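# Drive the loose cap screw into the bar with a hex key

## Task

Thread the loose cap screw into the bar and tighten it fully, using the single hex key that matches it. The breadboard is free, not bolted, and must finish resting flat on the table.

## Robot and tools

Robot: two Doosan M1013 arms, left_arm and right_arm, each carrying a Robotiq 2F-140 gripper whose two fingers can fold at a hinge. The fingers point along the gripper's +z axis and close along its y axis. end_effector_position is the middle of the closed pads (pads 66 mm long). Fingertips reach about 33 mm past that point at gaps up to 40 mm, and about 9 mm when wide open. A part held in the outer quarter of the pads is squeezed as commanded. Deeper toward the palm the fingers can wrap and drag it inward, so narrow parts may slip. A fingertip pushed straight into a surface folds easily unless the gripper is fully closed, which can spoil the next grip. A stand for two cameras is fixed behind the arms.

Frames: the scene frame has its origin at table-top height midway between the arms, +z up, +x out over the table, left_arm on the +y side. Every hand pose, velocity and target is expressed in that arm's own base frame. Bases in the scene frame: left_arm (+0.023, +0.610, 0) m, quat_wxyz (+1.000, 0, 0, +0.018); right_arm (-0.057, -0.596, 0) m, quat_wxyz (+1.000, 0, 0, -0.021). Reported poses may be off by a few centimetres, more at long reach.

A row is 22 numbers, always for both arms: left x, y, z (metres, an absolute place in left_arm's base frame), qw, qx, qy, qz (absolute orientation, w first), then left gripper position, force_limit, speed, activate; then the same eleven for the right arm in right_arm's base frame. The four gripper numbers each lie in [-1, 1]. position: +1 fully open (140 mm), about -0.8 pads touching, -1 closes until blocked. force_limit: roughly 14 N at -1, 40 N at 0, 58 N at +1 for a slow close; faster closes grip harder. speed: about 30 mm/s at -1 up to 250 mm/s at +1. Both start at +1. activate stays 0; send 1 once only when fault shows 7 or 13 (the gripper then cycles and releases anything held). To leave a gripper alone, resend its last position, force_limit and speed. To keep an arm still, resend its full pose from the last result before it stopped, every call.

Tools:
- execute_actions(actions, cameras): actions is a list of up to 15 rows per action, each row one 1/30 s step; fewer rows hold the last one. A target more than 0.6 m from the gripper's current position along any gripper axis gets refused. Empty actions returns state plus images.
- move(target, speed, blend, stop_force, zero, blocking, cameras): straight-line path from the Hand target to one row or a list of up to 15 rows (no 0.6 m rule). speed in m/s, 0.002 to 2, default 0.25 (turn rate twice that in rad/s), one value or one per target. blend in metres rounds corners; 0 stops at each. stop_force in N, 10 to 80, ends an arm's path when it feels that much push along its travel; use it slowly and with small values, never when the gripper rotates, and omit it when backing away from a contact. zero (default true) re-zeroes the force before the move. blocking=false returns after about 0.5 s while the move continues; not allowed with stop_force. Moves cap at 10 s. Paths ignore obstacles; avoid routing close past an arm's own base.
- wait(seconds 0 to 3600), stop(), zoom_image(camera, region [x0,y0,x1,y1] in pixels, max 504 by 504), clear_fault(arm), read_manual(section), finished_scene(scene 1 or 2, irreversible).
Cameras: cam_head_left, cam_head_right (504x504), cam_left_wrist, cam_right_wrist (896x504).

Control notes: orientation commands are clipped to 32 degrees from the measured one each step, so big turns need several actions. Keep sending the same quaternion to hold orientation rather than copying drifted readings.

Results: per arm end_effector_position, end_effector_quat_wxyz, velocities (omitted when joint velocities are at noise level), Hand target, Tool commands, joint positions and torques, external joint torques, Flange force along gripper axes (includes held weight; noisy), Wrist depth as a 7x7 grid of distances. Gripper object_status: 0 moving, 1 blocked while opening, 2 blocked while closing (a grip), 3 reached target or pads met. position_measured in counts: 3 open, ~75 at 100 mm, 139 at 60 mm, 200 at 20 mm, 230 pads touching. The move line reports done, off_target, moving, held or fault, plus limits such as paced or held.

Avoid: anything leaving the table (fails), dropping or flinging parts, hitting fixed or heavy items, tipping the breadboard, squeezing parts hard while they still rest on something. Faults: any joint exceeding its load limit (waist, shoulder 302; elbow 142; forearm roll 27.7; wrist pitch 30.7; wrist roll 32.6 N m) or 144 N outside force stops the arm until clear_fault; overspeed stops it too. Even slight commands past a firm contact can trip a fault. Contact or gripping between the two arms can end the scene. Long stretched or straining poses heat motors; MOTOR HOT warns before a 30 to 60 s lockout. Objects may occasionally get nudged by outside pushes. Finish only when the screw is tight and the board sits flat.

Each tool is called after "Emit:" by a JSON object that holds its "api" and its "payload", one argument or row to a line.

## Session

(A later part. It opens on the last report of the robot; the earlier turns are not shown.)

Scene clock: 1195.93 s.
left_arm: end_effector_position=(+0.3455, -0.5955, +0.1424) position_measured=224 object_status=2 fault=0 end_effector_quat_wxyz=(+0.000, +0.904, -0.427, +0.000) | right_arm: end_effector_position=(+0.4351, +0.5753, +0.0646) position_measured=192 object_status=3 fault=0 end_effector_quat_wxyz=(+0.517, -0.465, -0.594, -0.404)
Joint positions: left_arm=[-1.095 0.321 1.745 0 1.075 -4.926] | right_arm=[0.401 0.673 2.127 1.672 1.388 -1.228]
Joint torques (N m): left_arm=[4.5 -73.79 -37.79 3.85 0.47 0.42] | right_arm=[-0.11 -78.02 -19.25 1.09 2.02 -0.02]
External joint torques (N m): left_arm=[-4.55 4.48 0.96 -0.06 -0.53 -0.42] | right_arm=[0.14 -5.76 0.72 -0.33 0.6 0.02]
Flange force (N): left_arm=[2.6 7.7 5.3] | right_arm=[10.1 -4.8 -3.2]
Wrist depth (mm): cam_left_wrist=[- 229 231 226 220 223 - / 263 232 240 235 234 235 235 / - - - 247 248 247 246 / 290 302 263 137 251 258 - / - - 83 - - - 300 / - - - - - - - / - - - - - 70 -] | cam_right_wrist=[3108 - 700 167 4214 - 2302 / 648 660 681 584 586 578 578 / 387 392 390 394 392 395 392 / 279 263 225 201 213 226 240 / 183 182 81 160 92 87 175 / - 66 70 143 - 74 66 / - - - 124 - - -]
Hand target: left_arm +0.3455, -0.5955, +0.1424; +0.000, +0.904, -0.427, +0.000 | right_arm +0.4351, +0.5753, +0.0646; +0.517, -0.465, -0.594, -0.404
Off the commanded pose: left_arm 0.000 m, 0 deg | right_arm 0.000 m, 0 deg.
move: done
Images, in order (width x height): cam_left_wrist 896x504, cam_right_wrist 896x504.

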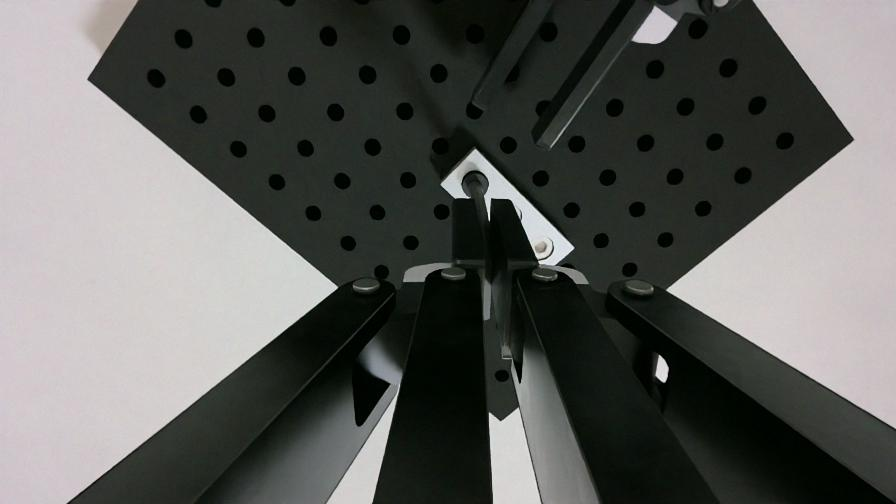

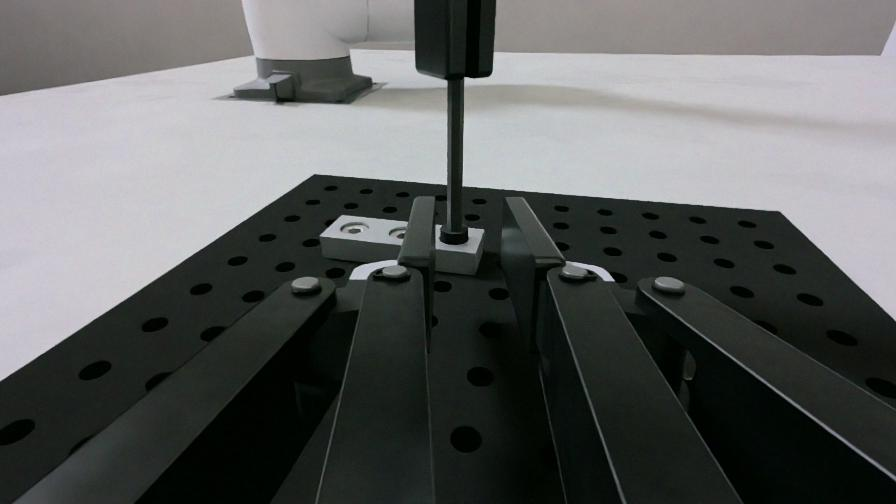

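Emit:
{"api": "move", "payload": {
  "target": [
    [0.3496,-0.5946,0.1419,0,-0.3379,0.9412,0,-1,0.5,-1,0,0.4351,0.5753,0.0646,0.5170,-0.4645,-0.5942,-0.4041,-0.5,-1,-1,0],
    [0.3492,-0.5994,0.1416,0,0.4266,0.9045,0,-1,0.5,-1,0,0.4351,0.5753,0.0646,0.5170,-0.4645,-0.5942,-0.4041,-0.5,-1,-1,0],
    [0.3444,-0.5990,0.1413,0,0.9412,0.3379,0,-1,0.5,-1,0,0.4351,0.5753,0.0646,0.5170,-0.4645,-0.5942,-0.4041,-0.5,-1,-1,0],
    [0.3448,-0.5942,0.1410,0,0.9045,-0.4266,0,-1,0.5,-1,0,0.4351,0.5753,0.0646,0.5170,-0.4645,-0.5942,-0.4041,-0.5,-1,-1,0],
    [0.3496,-0.5946,0.1407,0,0.3379,-0.9412,0,-1,0.5,-1,0,0.4351,0.5753,0.0646,0.5170,-0.4645,-0.5942,-0.4041,-0.5,-1,-1,0],
    [0.3492,-0.5994,0.1404,0,-0.4266,-0.9045,0,-1,0.5,-1,0,0.4351,0.5753,0.0646,0.5170,-0.4645,-0.5942,-0.4041,-0.5,-1,-1,0],
    [0.3458,-0.6000,0.1401,0,-0.8216,-0.57,0,-1,0.5,-1,0,0.4351,0.5753,0.0646,0.5170,-0.4645,-0.5942,-0.4041,-0.5,-1,-1,0]
  ],
  "speed": 0.6,
  "blend": [0.03,0.03,0.03,0.03,0.03,0.03,0],
  "cameras": ["cam_right_wrist"]
}}

Emit:
{"api": "zoom_image", "payload": {
  "camera": "cam_right_wrist",
  "region": [420, 180, 490, 250]
}}

Emit:
{"api": "move", "payload": {
  "target": [
    [0.3458,-0.6000,0.1484,0,-0.8216,-0.57,0,-1,0.5,-1,0,0.4351,0.5753,0.0646,0.5170,-0.4645,-0.5942,-0.4041,-0.5,-1,-1,0],
    [0.3502,-0.5980,0.1484,0,-0.1779,-0.984,0,-1,0.5,-1,0,0.4351,0.5753,0.0646,0.5170,-0.4645,-0.5942,-0.4041,-0.5,-1,-1,0],
    [0.3482,-0.5936,0.1484,0,0.57,-0.8216,0,-1,0.5,-1,0,0.4351,0.5753,0.0646,0.5170,-0.4645,-0.5942,-0.4041,-0.5,-1,-1,0],
    [0.3438,-0.5956,0.1484,0,0.984,-0.1779,0,-1,0.5,-1,0,0.4351,0.5753,0.0646,0.5170,-0.4645,-0.5942,-0.4041,-0.5,-1,-1,0],
    [0.3458,-0.6000,0.1484,0,0.8216,0.57,0,-1,0.5,-1,0,0.4351,0.5753,0.0646,0.5170,-0.4645,-0.5942,-0.4041,-0.5,-1,-1,0],
    [0.3502,-0.5980,0.1484,0,0.1779,0.984,0,-1,0.5,-1,0,0.4351,0.5753,0.0646,0.5170,-0.4645,-0.5942,-0.4041,-0.5,-1,-1,0],
    [0.3482,-0.5936,0.1484,0,-0.57,0.8216,0,-1,0.5,-1,0,0.4351,0.5753,0.0646,0.5170,-0.4645,-0.5942,-0.4041,-0.5,-1,-1,0],
    [0.3442,-0.5951,0.1484,0,-0.9753,0.2207,0,-1,0.5,-1,0,0.4351,0.5753,0.0646,0.5170,-0.4645,-0.5942,-0.4041,-0.5,-1,-1,0],
    [0.3455,-0.5955,0.1464,0,-0.9045,0.4266,0,-1,0.5,-1,0,0.4351,0.5753,0.0646,0.5170,-0.4645,-0.5942,-0.4041,-0.5,-1,-1,0]
  ],
  "speed": [0.06,1,1,1,1,1,1,1,0.3],
  "blend": [0,0.1,0.1,0.1,0.1,0.1,0.1,0,0]
}}

Emit:
{"api": "move", "payload": {
  "target": [
    [0.3455,-0.5955,0.1403,0,-0.9045,0.4266,0,-1,0.5,-1,0,0.4351,0.5753,0.0646,0.5170,-0.4645,-0.5942,-0.4041,-0.5,-1,-1,0]
  ],
  "speed": 0.015,
  "stop_force": 12,
  "cameras": ["cam_right_wrist","cam_left_wrist"]
}}

Emit:
{"api": "zoom_image", "payload": {
  "camera": "cam_right_wrist",
  "region": [420, 180, 490, 250]
}}

Emit:
{"api": "zoom_image", "payload": {
  "camera": "cam_left_wrist",
  "region": [440, 140, 500, 200]
}}

Scene clock: 1223.63 s.
left_arm: end_effector_position=(+0.3458, -0.6000, +0.1402) position_measured=224 object_status=2 fault=0 end_effector_quat_wxyz=(+0.000, +0.822, +0.570, +0.000) | right_arm: end_effector_position=(+0.4351, +0.5753, +0.0646) position_measured=192 object_status=3 fault=0 end_effector_quat_wxyz=(+0.517, -0.465, -0.594, -0.404)
Joint positions: left_arm=[-1.098 0.329 1.739 0 1.074 5.543] | right_arm=[0.401 0.673 2.127 1.672 1.388 -1.228]
Joint torques (N m): left_arm=[4.6 -74.74 -38.51 3.94 0.02 0.44] | right_arm=[0.71 -78.08 -19.28 0.98 1.95 0.01]
External joint torques (N m): left_arm=[-4.25 4.77 1.93 -0.14 0.01 -0.44] | right_arm=[-0.96 -5.49 0.7 -0.2 0.66 -0.01]
Flange force (N): left_arm=[-6.9 -2.3 5.5] | right_arm=[9.3 -4.4 -4.8]
Wrist depth (mm): cam_left_wrist=[- 254 - 225 - 217 221 / 267 - 234 232 237 230 - / - - 246 240 243 248 - / - - 260 137 253 258 254 / - - 88 - - 264 298 / 334 - - - - - 308 / - - - - - 70 -] | cam_right_wrist=[2858 2891 698 159 - 2260 2162 / 572 648 667 523 670 578 660 / 419 392 428 293 393 393 393 / 264 239 214 170 214 226 279 / 183 182 81 160 92 87 176 / - 66 70 143 - 74 66 / - - - 124 - - -]
Hand target: left_arm +0.3458, -0.6000, +0.1401; +0.000, +0.822, +0.570, +0.000 | right_arm +0.4351, +0.5753, +0.0646; +0.517, -0.465, -0.594, -0.404
Off the commanded pose: left_arm 0.000 m, 0 deg | right_arm 0.000 m, 0 deg.
move: done

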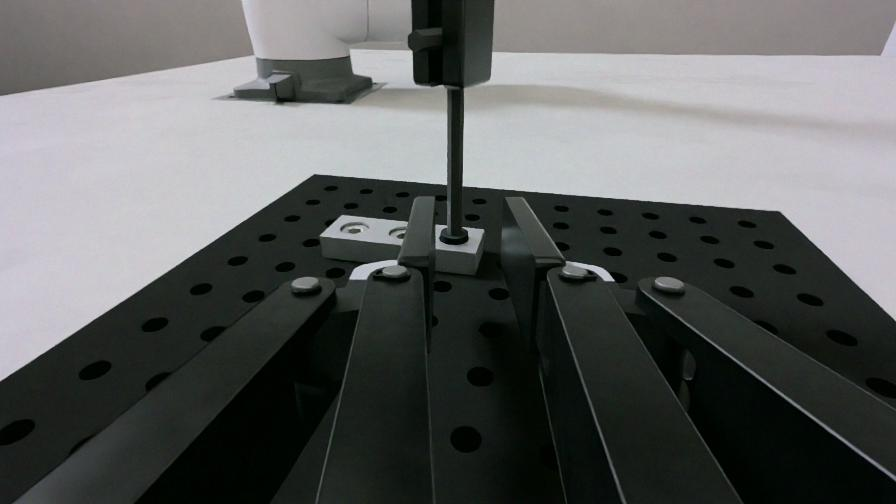

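Scaled by 7.200 from the camera's image (finer frame: 1280x720).

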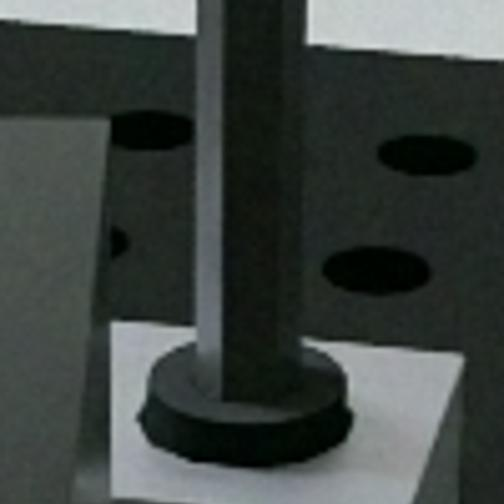

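Scene clock: 1230.93 s.
left_arm: end_effector_position=(+0.3455, -0.5955, +0.1464) position_measured=224 object_status=2 fault=0 end_effector_quat_wxyz=(+0.000, +0.904, -0.427, +0.000) | right_arm: end_effector_position=(+0.4351, +0.5753, +0.0646) position_measured=192 object_status=3 fault=0 end_effector_quat_wxyz=(+0.517, -0.465, -0.594, -0.404)
Joint positions: left_arm=[-1.095 0.318 1.741 0 1.082 -4.926] | right_arm=[0.401 0.673 2.127 1.672 1.388 -1.228]
Joint torques (N m): left_arm=[4.43 -73.67 -38.15 3.79 0.37 0.44] | right_arm=[0.28 -78.17 -19.14 1.06 2.03 0.04]
External joint torques (N m): left_arm=[-4.46 4.55 1.21 0.01 -0.43 -0.44] | right_arm=[-0.14 -5.42 0.35 -0.3 0.58 -0.04]
Flange force (N): left_arm=[2.3 7.6 5.4] | right_arm=[9.3 -3.9 -3.3]
Wrist depth (mm): cam_left_wrist=[255 - 232 229 193 230 250 / - 240 238 242 236 239 243 / - - 255 246 250 251 246 / - - 265 124 125 263 295 / 313 - 83 - - - - / 331 - - - - - - / - - - - - 70 -] | cam_right_wrist=[2703 3032 696 165 2162 2055 1815 / 2181 658 667 670 593 589 - / 388 390 365 392 395 394 392 / 277 226 225 170 213 225 265 / 182 183 81 160 92 87 176 / - 66 70 142 - 74 66 / - - - 124 - - -]
Hand target: left_arm +0.3455, -0.5955, +0.1464; +0.000, +0.904, -0.427, +0.000 | right_arm +0.4351, +0.5753, +0.0646; +0.517, -0.465, -0.594, -0.404
Off the commanded pose: left_arm 0.000 m, 0 deg | right_arm 0.000 m, 0 deg.
move: done

Scene clock: 1232.00 s.
left_arm: end_effector_position=(+0.3455, -0.5955, +0.1403) position_measured=224 object_status=2 fault=0 end_effector_quat_wxyz=(+0.000, +0.904, -0.427, +0.000) | right_arm: end_effector_position=(+0.4351, +0.5753, +0.0646) position_measured=192 object_status=3 fault=0 end_effector_quat_wxyz=(+0.517, -0.465, -0.594, -0.404)
Joint positions: left_arm=[-1.095 0.323 1.747 0 1.072 -4.926] | right_arm=[0.401 0.673 2.127 1.672 1.388 -1.228]
Joint torques (N m): left_arm=[4.33 -74.03 -37.9 3.81 0.47 0.46] | right_arm=[0.02 -77.96 -19.22 1.06 1.92 0.1]
External joint torques (N m): left_arm=[-4.42 4.72 1.22 -0.04 -0.52 -0.46] | right_arm=[-0.16 -5.51 0.55 -0.28 0.68 -0.1]
Flange force (N): left_arm=[2.5 7.6 5.7] | right_arm=[9.3 -4.4 -3.5]
Wrist depth (mm): cam_left_wrist=[- 226 224 222 188 222 249 / - - 230 234 231 232 238 / - 273 249 243 246 246 243 / - - - 124 254 258 286 / - - 87 - - 295 300 / 330 - - - - - - / - - - - - 70 -] | cam_right_wrist=[3188 2512 704 165 2302 2486 2144 / 558 - 658 582 661 - 658 / 390 390 316 294 395 396 392 / 277 263 225 170 213 226 265 / 183 183 81 161 92 87 175 / - 66 70 137 - 74 66 / - - - 124 - - -]
Hand target: left_arm +0.3455, -0.5955, +0.1403; +0.000, +0.904, -0.427, +0.000 | right_arm +0.4351, +0.5753, +0.0646; +0.517, -0.465, -0.594, -0.404
Off the commanded pose: left_arm 0.000 m, 0 deg | right_arm 0.000 m, 0 deg.
move: done
Images, in order (width x height): cam_left_wrist 896x504, cam_right_wrist 896x504.

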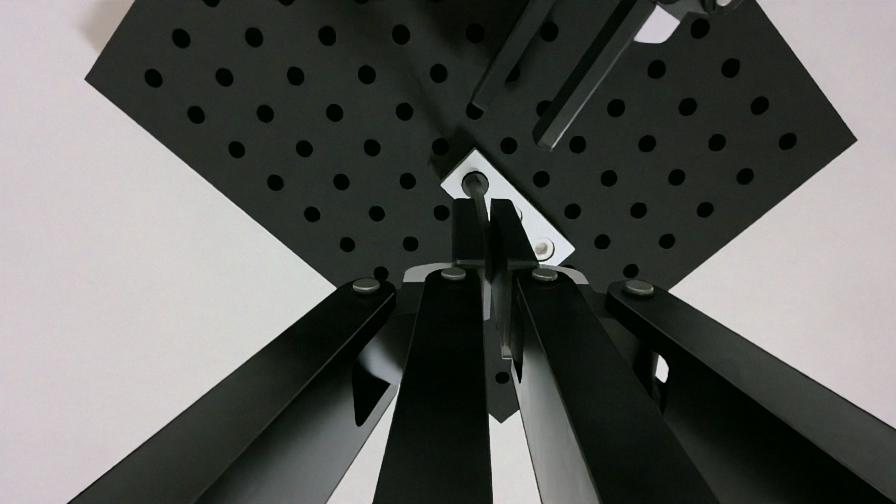

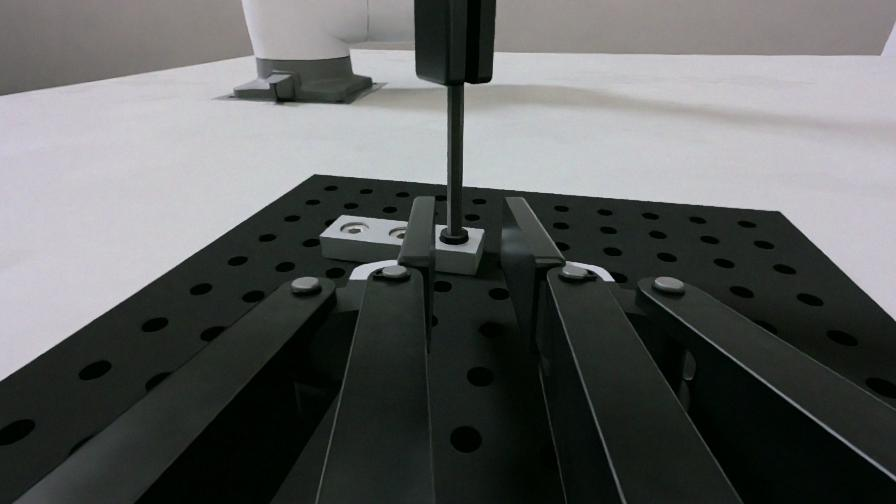

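Scaled by 7.200 from the camera's image (finer frame: 1280x720).

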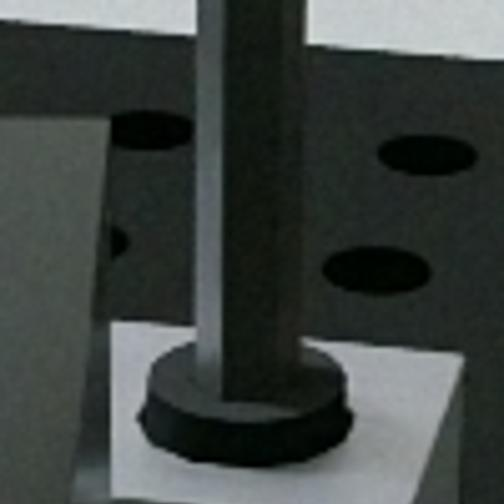

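Scaled by 8.400 from the camera's image (finer frame: 1280x720).

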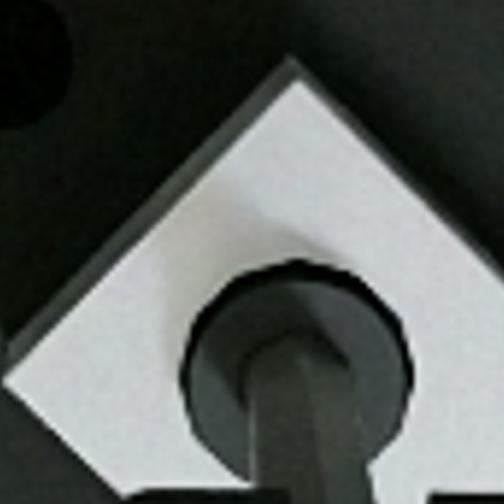

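Emit:
{"api": "move", "payload": {
  "target": [
    [0.3496,-0.5946,0.1398,0,-0.3379,0.9412,0,-1,0.5,-1,0,0.4351,0.5753,0.0646,0.5170,-0.4645,-0.5942,-0.4041,-0.5,-1,-1,0],
    [0.3492,-0.5994,0.1395,0,0.4266,0.9045,0,-1,0.5,-1,0,0.4351,0.5753,0.0646,0.5170,-0.4645,-0.5942,-0.4041,-0.5,-1,-1,0],
    [0.3444,-0.5990,0.1392,0,0.9412,0.3379,0,-1,0.5,-1,0,0.4351,0.5753,0.0646,0.5170,-0.4645,-0.5942,-0.4041,-0.5,-1,-1,0],
    [0.3448,-0.5942,0.1389,0,0.9045,-0.4266,0,-1,0.5,-1,0,0.4351,0.5753,0.0646,0.5170,-0.4645,-0.5942,-0.4041,-0.5,-1,-1,0],
    [0.3496,-0.5946,0.1386,0,0.3379,-0.9412,0,-1,0.5,-1,0,0.4351,0.5753,0.0646,0.5170,-0.4645,-0.5942,-0.4041,-0.5,-1,-1,0],
    [0.3492,-0.5994,0.1383,0,-0.4266,-0.9045,0,-1,0.5,-1,0,0.4351,0.5753,0.0646,0.5170,-0.4645,-0.5942,-0.4041,-0.5,-1,-1,0],
    [0.3458,-0.6000,0.1381,0,-0.8216,-0.57,0,-1,0.5,-1,0,0.4351,0.5753,0.0646,0.5170,-0.4645,-0.5942,-0.4041,-0.5,-1,-1,0]
  ],
  "speed": 0.6,
  "blend": [0.03,0.03,0.03,0.03,0.03,0.03,0],
  "cameras": ["cam_right_wrist"]
}}

Emit:
{"api": "zoom_image", "payload": {
  "camera": "cam_right_wrist",
  "region": [420, 180, 490, 250]
}}

Emit:
{"api": "move", "payload": {
  "target": [
    [0.3458,-0.6000,0.1463,0,-0.8216,-0.57,0,-1,0.5,-1,0,0.4351,0.5753,0.0646,0.5170,-0.4645,-0.5942,-0.4041,-0.5,-1,-1,0],
    [0.3502,-0.5980,0.1463,0,-0.1779,-0.984,0,-1,0.5,-1,0,0.4351,0.5753,0.0646,0.5170,-0.4645,-0.5942,-0.4041,-0.5,-1,-1,0],
    [0.3482,-0.5936,0.1463,0,0.57,-0.8216,0,-1,0.5,-1,0,0.4351,0.5753,0.0646,0.5170,-0.4645,-0.5942,-0.4041,-0.5,-1,-1,0],
    [0.3438,-0.5956,0.1463,0,0.984,-0.1779,0,-1,0.5,-1,0,0.4351,0.5753,0.0646,0.5170,-0.4645,-0.5942,-0.4041,-0.5,-1,-1,0],
    [0.3458,-0.6000,0.1463,0,0.8216,0.57,0,-1,0.5,-1,0,0.4351,0.5753,0.0646,0.5170,-0.4645,-0.5942,-0.4041,-0.5,-1,-1,0],
    [0.3502,-0.5980,0.1463,0,0.1779,0.984,0,-1,0.5,-1,0,0.4351,0.5753,0.0646,0.5170,-0.4645,-0.5942,-0.4041,-0.5,-1,-1,0],
    [0.3482,-0.5936,0.1463,0,-0.57,0.8216,0,-1,0.5,-1,0,0.4351,0.5753,0.0646,0.5170,-0.4645,-0.5942,-0.4041,-0.5,-1,-1,0],
    [0.3442,-0.5951,0.1463,0,-0.9753,0.2207,0,-1,0.5,-1,0,0.4351,0.5753,0.0646,0.5170,-0.4645,-0.5942,-0.4041,-0.5,-1,-1,0],
    [0.3455,-0.5955,0.1443,0,-0.9045,0.4266,0,-1,0.5,-1,0,0.4351,0.5753,0.0646,0.5170,-0.4645,-0.5942,-0.4041,-0.5,-1,-1,0]
  ],
  "speed": [0.06,1,1,1,1,1,1,1,0.3],
  "blend": [0,0.1,0.1,0.1,0.1,0.1,0.1,0,0]
}}

Emit:
{"api": "move", "payload": {
  "target": [
    [0.3455,-0.5955,0.1382,0,-0.9045,0.4266,0,-1,0.5,-1,0,0.4351,0.5753,0.0646,0.5170,-0.4645,-0.5942,-0.4041,-0.5,-1,-1,0]
  ],
  "speed": 0.015,
  "stop_force": 12,
  "cameras": ["cam_right_wrist","cam_left_wrist"]
}}

Emit:
{"api": "zoom_image", "payload": {
  "camera": "cam_right_wrist",
  "region": [420, 180, 490, 250]
}}

Emit:
{"api": "zoom_image", "payload": {
  "camera": "cam_left_wrist",
  "region": [440, 140, 500, 200]
}}

Scene clock: 1256.63 s.
left_arm: end_effector_position=(+0.3458, -0.6000, +0.1382) position_measured=224 object_status=2 fault=0 end_effector_quat_wxyz=(+0.000, +0.822, +0.570, +0.000) | right_arm: end_effector_position=(+0.4351, +0.5753, +0.0646) position_measured=192 object_status=3 fault=0 end_effector_quat_wxyz=(+0.517, -0.465, -0.594, -0.404)
Joint positions: left_arm=[-1.098 0.33 1.741 0 1.07 5.543] | right_arm=[0.401 0.673 2.127 1.672 1.388 -1.228]
Joint torques (N m): left_arm=[4.31 -74.19 -38.48 3.97 0.05 0.4] | right_arm=[-0.67 -77.86 -19.24 1.01 2.04 0.03]
External joint torques (N m): left_arm=[-3.9 4.01 1.82 -0.16 -0.03 -0.4] | right_arm=[0.67 -5.2 0.8 -0.26 0.55 -0.03]
Flange force (N): left_arm=[-5.9 -2.6 4.9] | right_arm=[9.2 -4.9 -1.9]
Wrist depth (mm): cam_left_wrist=[252 - 232 223 220 217 - / - 256 234 - - - - / - - - 236 242 240 265 / - - 260 137 251 254 256 / - 306 83 - - 263 274 / - - - - - - - / - - - - - 70 -] | cam_right_wrist=[- - 704 161 2324 2125 2125 / 576 - 668 190 - 654 - / 392 390 426 393 394 394 391 / 278 224 217 170 214 226 266 / 182 183 81 160 92 87 176 / - 66 70 143 - 74 66 / - - - 125 - - -]
Hand target: left_arm +0.3458, -0.6000, +0.1381; +0.000, +0.822, +0.570, +0.000 | right_arm +0.4351, +0.5753, +0.0646; +0.517, -0.465, -0.594, -0.404
Off the commanded pose: left_arm 0.000 m, 0 deg | right_arm 0.000 m, 0 deg.
move: done

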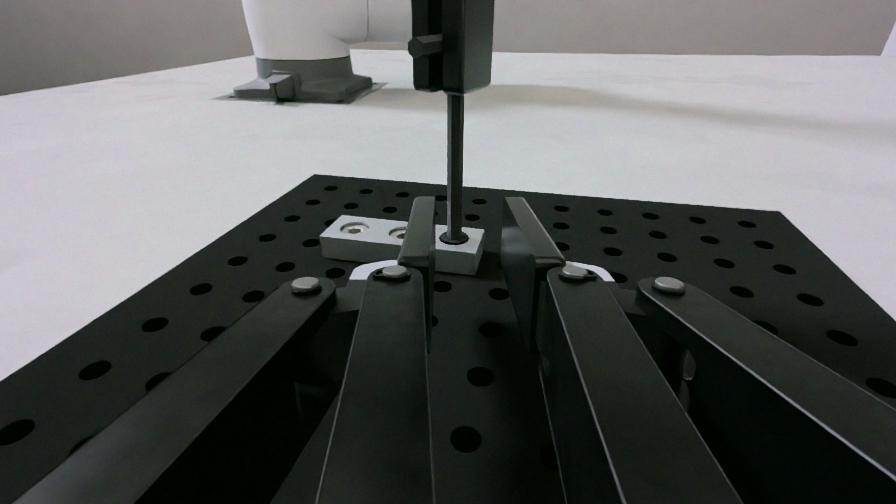

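Scaled by 7.200 from the camera's image (finer frame: 1280x720).

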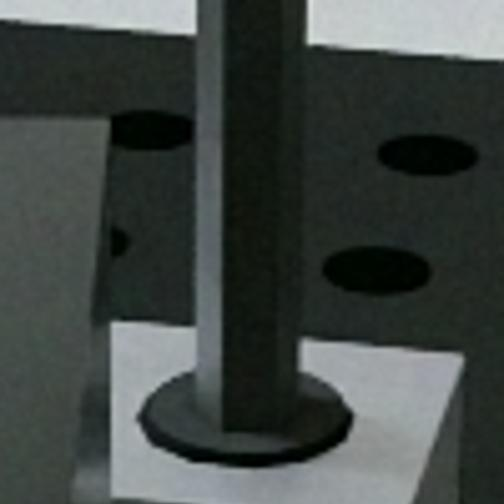

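Scene clock: 1263.93 s.
left_arm: end_effector_position=(+0.3455, -0.5955, +0.1443) position_measured=224 object_status=2 fault=0 end_effector_quat_wxyz=(+0.000, +0.904, -0.427, +0.000) | right_arm: end_effector_position=(+0.4351, +0.5753, +0.0646) position_measured=192 object_status=3 fault=0 end_effector_quat_wxyz=(+0.517, -0.465, -0.594, -0.404)
Joint positions: left_arm=[-1.095 0.32 1.743 0 1.078 -4.926] | right_arm=[0.401 0.673 2.127 1.672 1.388 -1.228]
Joint torques (N m): left_arm=[4.22 -73.51 -38.13 3.72 0.34 0.45] | right_arm=[-0.13 -77.7 -18.78 1.05 2.04 0.01]
External joint torques (N m): left_arm=[-3.99 4.22 1.22 0.08 -0.4 -0.45] | right_arm=[0.21 -6.09 -0.01 -0.28 0.57 -0.01]
Flange force (N): left_arm=[2.0 6.9 5.1] | right_arm=[10.6 -3.7 -2.7]
Wrist depth (mm): cam_left_wrist=[255 228 232 228 193 228 249 / 252 - 240 238 236 239 241 / - - 250 244 251 249 274 / 291 305 - 119 120 265 294 / 303 307 88 - - 298 305 / - - - - - - 319 / - - - - - 70 -] | cam_right_wrist=[- 2794 702 164 2220 2107 1884 / 581 712 667 658 588 - 598 / 421 364 317 397 395 395 393 / 263 263 225 170 213 226 265 / 182 183 81 160 92 87 176 / - 66 70 142 - 74 66 / - - - 124 - - -]
Hand target: left_arm +0.3455, -0.5955, +0.1443; +0.000, +0.904, -0.427, +0.000 | right_arm +0.4351, +0.5753, +0.0646; +0.517, -0.465, -0.594, -0.404
Off the commanded pose: left_arm 0.000 m, 0 deg | right_arm 0.000 m, 0 deg.
move: done

Scene clock: 1265.00 s.
left_arm: end_effector_position=(+0.3455, -0.5955, +0.1382) position_measured=224 object_status=2 fault=0 end_effector_quat_wxyz=(+0.000, +0.904, -0.427, +0.000) | right_arm: end_effector_position=(+0.4351, +0.5753, +0.0646) position_measured=192 object_status=3 fault=0 end_effector_quat_wxyz=(+0.517, -0.465, -0.594, -0.404)
Joint positions: left_arm=[-1.095 0.325 1.749 0 1.068 -4.926] | right_arm=[0.401 0.673 2.127 1.672 1.388 -1.228]
Joint torques (N m): left_arm=[4.56 -73.8 -37.68 3.79 0.41 0.43] | right_arm=[0.16 -77.9 -19.26 1.07 1.97 -0.01]
External joint torques (N m): left_arm=[-4.71 4.32 0.98 -0.03 -0.46 -0.43] | right_arm=[-0.25 -5.75 0.44 -0.29 0.64 0.01]
Flange force (N): left_arm=[2.3 8.0 5.1] | right_arm=[9.9 -4.2 -3.7]
Wrist depth (mm): cam_left_wrist=[244 - - 222 217 220 232 / 258 234 235 232 231 232 235 / - - 243 242 244 243 261 / - - 262 137 125 262 - / 307 - 87 - - - - / - - - - - - 311 / - - - - - 70 -] | cam_right_wrist=[- - 696 165 2703 2260 2240 / 646 574 678 528 696 663 585 / 393 390 316 294 364 397 389 / 277 263 215 170 213 225 264 / 175 183 81 160 92 87 175 / - 66 70 142 - 74 66 / - - - 124 - - -]
Hand target: left_arm +0.3455, -0.5955, +0.1382; +0.000, +0.904, -0.427, +0.000 | right_arm +0.4351, +0.5753, +0.0646; +0.517, -0.465, -0.594, -0.404
Off the commanded pose: left_arm 0.000 m, 0 deg | right_arm 0.000 m, 0 deg.
move: done
Images, in order (width x height): cam_left_wrist 896x504, cam_right_wrist 896x504.

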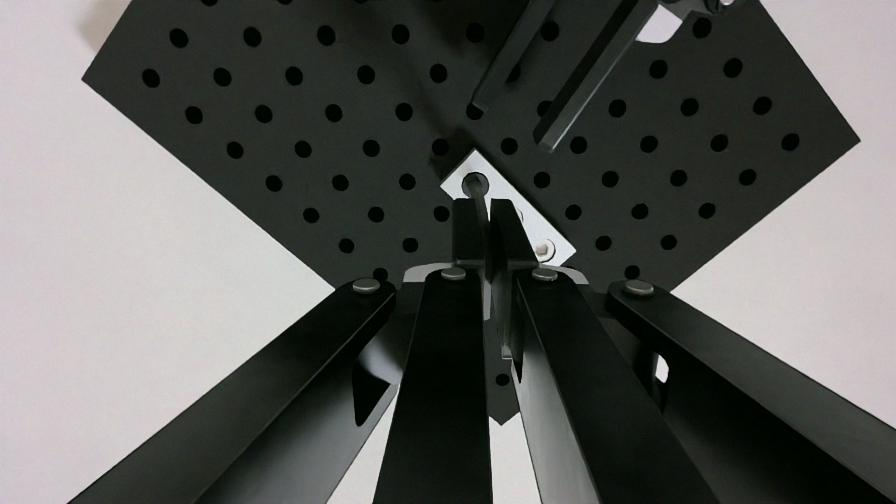

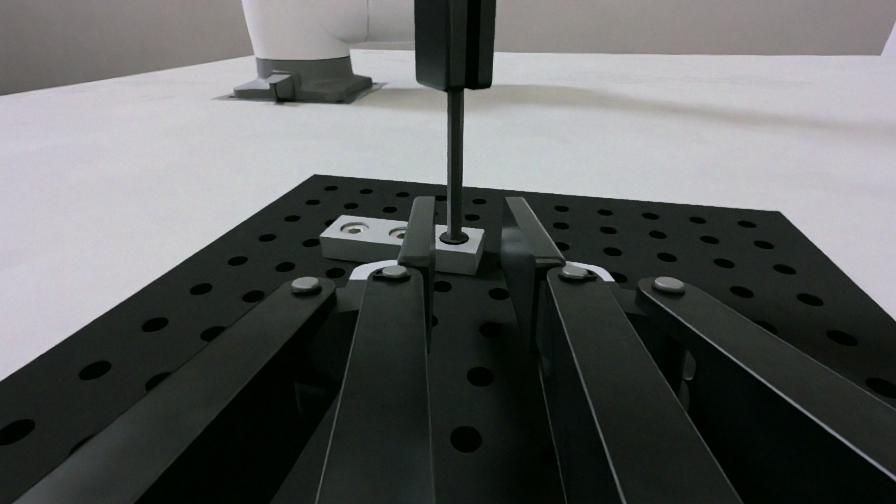

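Scaled by 7.200 from the camera's image (finer frame: 1280x720).

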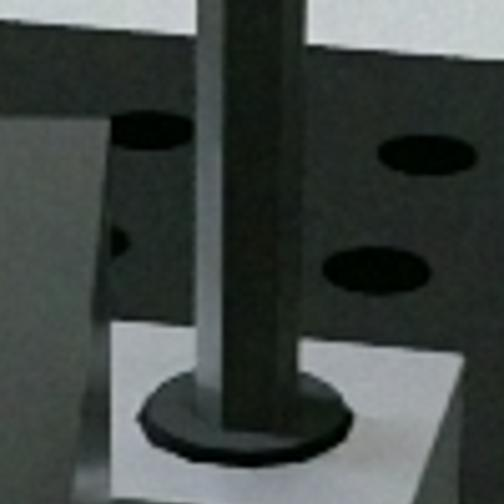

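Scaled by 8.400 from the camera's image (finer frame: 1280x720).

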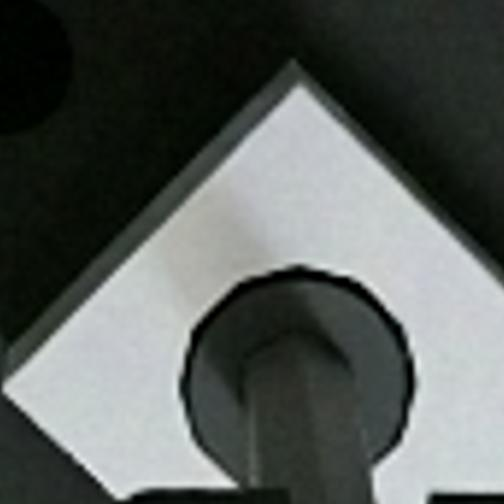

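Emit:
{"api": "move", "payload": {
  "target": [
    [0.3496,-0.5946,0.1377,0,-0.3379,0.9412,0,-1,0.5,-1,0,0.4351,0.5753,0.0646,0.5170,-0.4645,-0.5942,-0.4041,-0.5,-1,-1,0],
    [0.3492,-0.5994,0.1374,0,0.4266,0.9045,0,-1,0.5,-1,0,0.4351,0.5753,0.0646,0.5170,-0.4645,-0.5942,-0.4041,-0.5,-1,-1,0]
  ],
  "speed": 0.4,
  "blend": [0.03,0],
  "cameras": ["cam_right_wrist"]
}}

Emit:
{"api": "zoom_image", "payload": {
  "camera": "cam_right_wrist",
  "region": [420, 180, 490, 250]
}}

Emit:
{"api": "move", "payload": {
  "target": [
    [0.3444,-0.5990,0.1371,0,0.9412,0.3379,0,-1,0.5,-1,0,0.4351,0.5753,0.0646,0.5170,-0.4645,-0.5942,-0.4041,-0.5,-1,-1,0]
  ],
  "speed": 0.3,
  "cameras": ["cam_right_wrist","cam_left_wrist"]
}}

Emit:
{"api": "zoom_image", "payload": {
  "camera": "cam_right_wrist",
  "region": [420, 180, 490, 250]
}}

Scene clock: 1275.47 s.
left_arm: end_effector_position=(+0.3491, -0.5994, +0.1374) position_measured=224 object_status=2 fault=0 end_effector_quat_wxyz=(+0.000, +0.427, +0.904, +0.000) | right_arm: end_effector_position=(+0.4351, +0.5753, +0.0646) position_measured=192 object_status=3 fault=0 end_effector_quat_wxyz=(+0.517, -0.465, -0.594, -0.404)
Joint positions: left_arm=[-1.093 0.333 1.739 0 1.07 -1.782] | right_arm=[0.401 0.673 2.127 1.672 1.388 -1.228]
Joint torques (N m): left_arm=[4.66 -75.1 -38.56 4.16 0.05 0.48] | right_arm=[-0.37 -78.09 -19.3 1.08 1.95 0.03]
External joint torques (N m): left_arm=[-5.04 5 2 -0.42 -0.01 -0.48] | right_arm=[0.77 -5.63 0.63 -0.34 0.67 -0.03]
Flange force (N): left_arm=[-1.4 -8.3 5.8] | right_arm=[9.9 -4.8 -2.1]
Wrist depth (mm): cam_left_wrist=[- - 224 221 225 - - / - 239 233 225 - 253 - / - 247 244 240 - 244 - / 291 260 260 124 120 - - / - - 88 - - - 293 / - - - - - - - / - - - - - 70 -] | cam_right_wrist=[- 2391 693 161 3360 2414 2089 / 568 566 672 177 - - 582 / 388 394 318 296 393 394 393 / 296 262 225 202 214 226 265 / 167 183 81 160 92 87 175 / - 66 70 142 - 74 66 / - - - 124 - - -]
Hand target: left_arm +0.3492, -0.5994, +0.1374; +0.000, +0.427, +0.904, +0.000 | right_arm +0.4351, +0.5753, +0.0646; +0.517, -0.465, -0.594, -0.404
Off the commanded pose: left_arm 0.000 m, 0 deg | right_arm 0.000 m, 0 deg.
move: done

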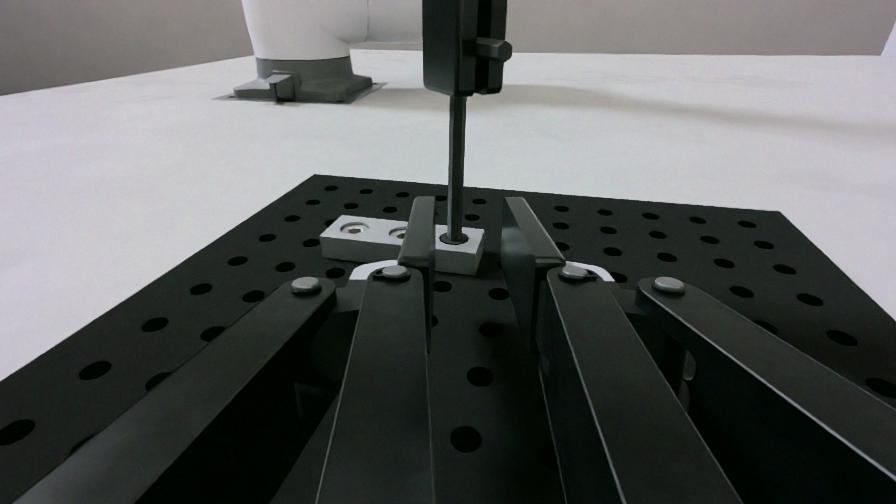

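Scaled by 7.200 from the camera's image (finer frame: 1280x720).

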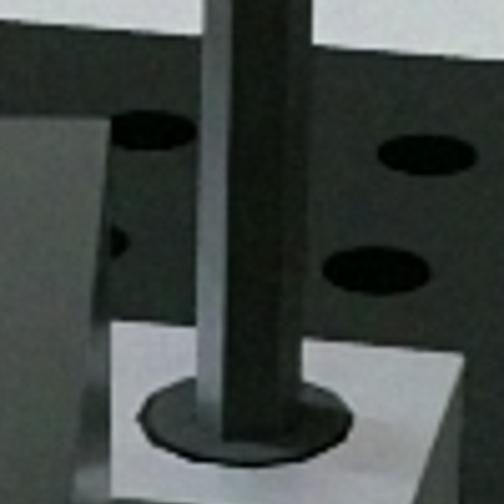

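Scene clock: 1278.50 s.
left_arm: end_effector_position=(+0.3443, -0.5991, +0.1371) position_measured=224 object_status=2 fault=0 end_effector_quat_wxyz=(+0.000, +0.941, +0.338, +0.000) | right_arm: end_effector_position=(+0.4351, +0.5753, +0.0646) position_measured=192 object_status=3 fault=0 end_effector_quat_wxyz=(+0.517, -0.465, -0.594, -0.404)
Joint positions: left_arm=[-1.099 0.329 1.745 0 1.068 -0.218] | right_arm=[0.401 0.673 2.127 1.672 1.388 -1.228]
Joint torques (N m): left_arm=[3.73 -74.56 -38.45 3.92 0.08 0.42] | right_arm=[0.07 -78.3 -19.23 1.07 2.03 0.03]
External joint torques (N m): left_arm=[-3.21 4.62 1.87 -0.1 -0.08 -0.42] | right_arm=[-0.23 -5.87 0.17 -0.27 0.59 -0.03]
Flange force (N): left_arm=[-5.6 1.6 5.5] | right_arm=[10.1 -3.8 -3.5]
Wrist depth (mm): cam_left_wrist=[244 - 241 220 221 222 220 / - 262 - 220 232 230 228 / - 268 - - 246 242 240 / 291 - - 137 251 204 251 / 311 - 87 - - 202 205 / - - - - - - 203 / - - - - - 70 -] | cam_right_wrist=[- 1213 693 162 - 2617 2181 / 648 667 663 522 596 581 512 / 390 392 361 294 391 396 393 / 293 239 225 171 214 226 264 / 167 183 81 160 92 87 175 / - 66 70 142 - 74 66 / - - - 124 - - -]
Hand target: left_arm +0.3444, -0.5990, +0.1371; +0.000, +0.941, +0.338, +0.000 | right_arm +0.4351, +0.5753, +0.0646; +0.517, -0.465, -0.594, -0.404
Off the commanded pose: left_arm 0.000 m, 0 deg | right_arm 0.000 m, 0 deg.
move: done
Images, in order (width x height): cam_left_wrist 896x504, cam_right_wrist 896x504.

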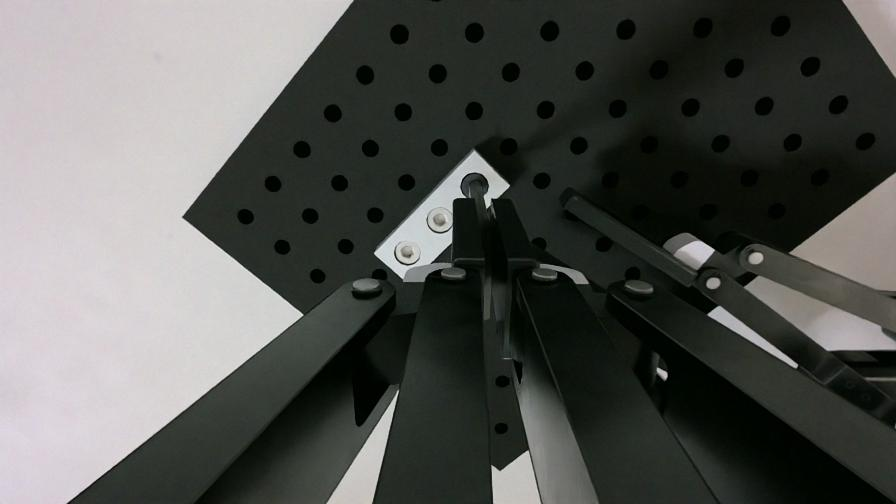

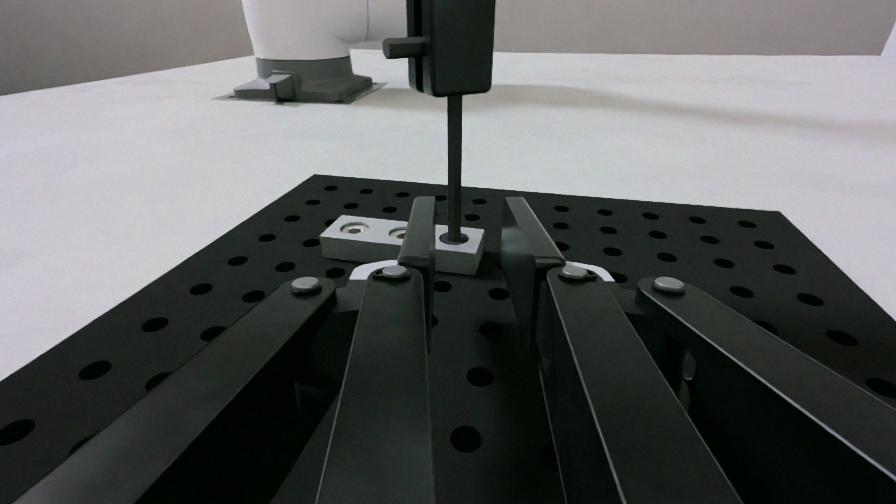

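Scaled by 7.200 from the camera's image (finer frame: 1280x720).

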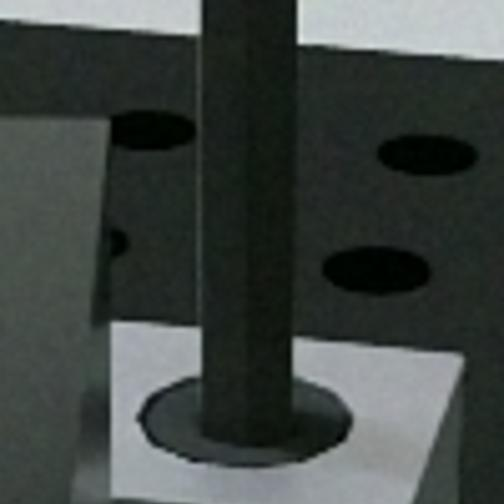

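Emit:
{"api": "move", "payload": {
  "target": [
    [0.3448,-0.5942,0.1368,0,0.9045,-0.4266,0,-1,0.5,-1,0,0.4351,0.5753,0.0646,0.5170,-0.4645,-0.5942,-0.4041,-0.5,-1,-1,0]
  ],
  "speed": 0.3,
  "cameras": ["cam_right_wrist"]
}}

Emit:
{"api": "zoom_image", "payload": {
  "camera": "cam_right_wrist",
  "region": [420, 180, 490, 250]
}}

Emit:
{"api": "move", "payload": {
  "target": [
    [0.3496,-0.5946,0.1365,0,0.3379,-0.9412,0,-1,0.5,-1,0,0.4351,0.5753,0.0646,0.5170,-0.4645,-0.5942,-0.4041,-0.5,-1,-1,0]
  ],
  "speed": 0.3,
  "cameras": ["cam_right_wrist"]
}}

Emit:
{"api": "zoom_image", "payload": {
  "camera": "cam_right_wrist",
  "region": [420, 180, 490, 250]
}}

Scene clock: 1287.03 s.
left_arm: end_effector_position=(+0.3448, -0.5942, +0.1368) position_measured=224 object_status=2 fault=0 end_effector_quat_wxyz=(+0.000, +0.904, -0.427, +0.000) | right_arm: end_effector_position=(+0.4351, +0.5753, +0.0646) position_measured=192 object_status=3 fault=0 end_effector_quat_wxyz=(+0.517, -0.465, -0.594, -0.404)
Joint positions: left_arm=[-1.095 0.324 1.753 0 1.065 1.357] | right_arm=[0.401 0.673 2.127 1.672 1.388 -1.228]
Joint torques (N m): left_arm=[4.76 -73.78 -37.3 3.75 0.72 0.38] | right_arm=[-0.33 -78.16 -19.28 1.11 1.98 0.08]
External joint torques (N m): left_arm=[-4.83 4.47 0.72 0.01 -0.77 -0.38] | right_arm=[0.32 -5.23 0.74 -0.35 0.62 -0.08]
Flange force (N): left_arm=[2.9 8.2 5.6] | right_arm=[9.0 -4.7 -2.7]
Wrist depth (mm): cam_left_wrist=[242 225 222 221 216 218 - / - - 235 230 231 229 230 / - 275 242 239 245 242 260 / - 287 - 119 243 259 - / - - 87 - - - - / 321 - - - - - - / - - - - - 70 -] | cam_right_wrist=[2891 - 696 168 1958 2391 2144 / 644 687 712 527 - 742 654 / 388 385 361 296 397 396 395 / 279 238 225 201 213 225 265 / 167 182 81 160 - 87 175 / - 66 70 143 - 74 66 / - - - 124 - - -]
Hand target: left_arm +0.3448, -0.5942, +0.1368; +0.000, +0.904, -0.427, +0.000 | right_arm +0.4351, +0.5753, +0.0646; +0.517, -0.465, -0.594, -0.404
Off the commanded pose: left_arm 0.000 m, 0 deg | right_arm 0.000 m, 0 deg.
move: done

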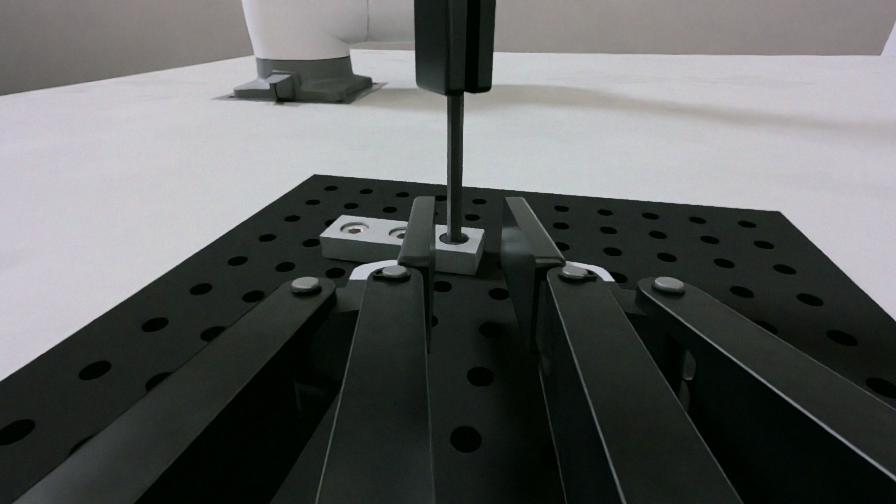

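Scaled by 7.200 from the camera's image (finer frame: 1280x720).

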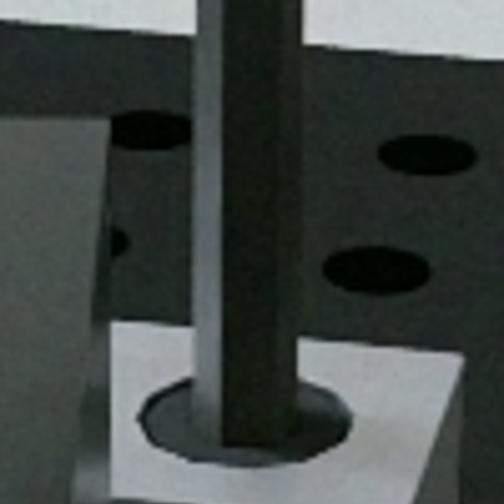

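Scene clock: 1290.07 s.
left_arm: end_effector_position=(+0.3496, -0.5946, +0.1365) position_measured=224 object_status=2 fault=0 end_effector_quat_wxyz=(+0.000, -0.338, +0.941, +0.000) | right_arm: end_effector_position=(+0.4351, +0.5753, +0.0646) position_measured=192 object_status=3 fault=0 end_effector_quat_wxyz=(+0.517, -0.465, -0.594, -0.404)
Joint positions: left_arm=[-1.089 0.328 1.748 0 1.066 2.934] | right_arm=[0.401 0.673 2.127 1.672 1.388 -1.228]
Joint torques (N m): left_arm=[5.32 -74.03 -37.18 4.24 0.78 0.44] | right_arm=[0.09 -77.68 -19.51 1.04 1.92 0.02]
External joint torques (N m): left_arm=[-5.57 4.38 0.6 -0.54 -0.8 -0.44] | right_arm=[-0.27 -6.03 0.84 -0.26 0.69 -0.02]
Flange force (N): left_arm=[9.3 -2.7 5.4] | right_arm=[10.4 -5.2 -3.9]
Wrist depth (mm): cam_left_wrist=[169 223 218 220 222 222 - / 181 183 230 229 225 229 258 / 266 244 199 238 237 244 - / 259 - 255 137 109 - - / 303 - 83 - - 291 300 / - - - - - - - / - - - - - 70 -] | cam_right_wrist=[4076 - 698 165 2512 1815 2181 / 565 - 679 585 591 516 564 / 388 - 294 390 394 393 393 / 276 263 225 170 128 226 255 / 183 182 81 160 92 87 176 / - 66 70 142 - 74 66 / - - - 124 - - -]
Hand target: left_arm +0.3496, -0.5946, +0.1365; +0.000, -0.338, +0.941, +0.000 | right_arm +0.4351, +0.5753, +0.0646; +0.517, -0.465, -0.594, -0.404
Off the commanded pose: left_arm 0.000 m, 0 deg | right_arm 0.000 m, 0 deg.
move: done

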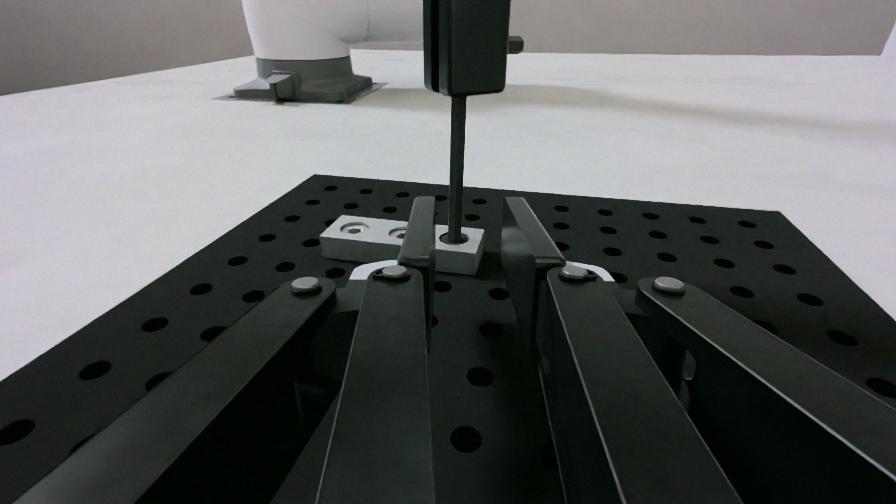

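Scaled by 7.200 from the camera's image (finer frame: 1280x720).

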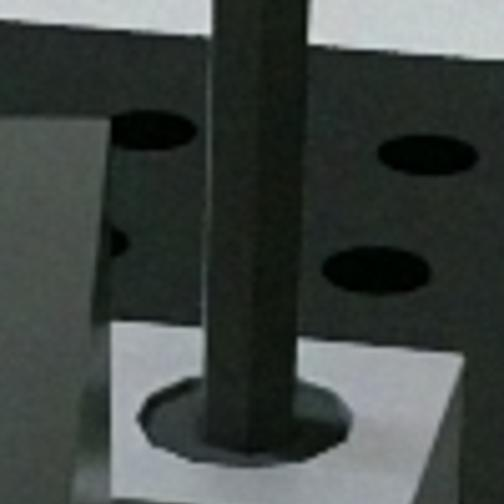

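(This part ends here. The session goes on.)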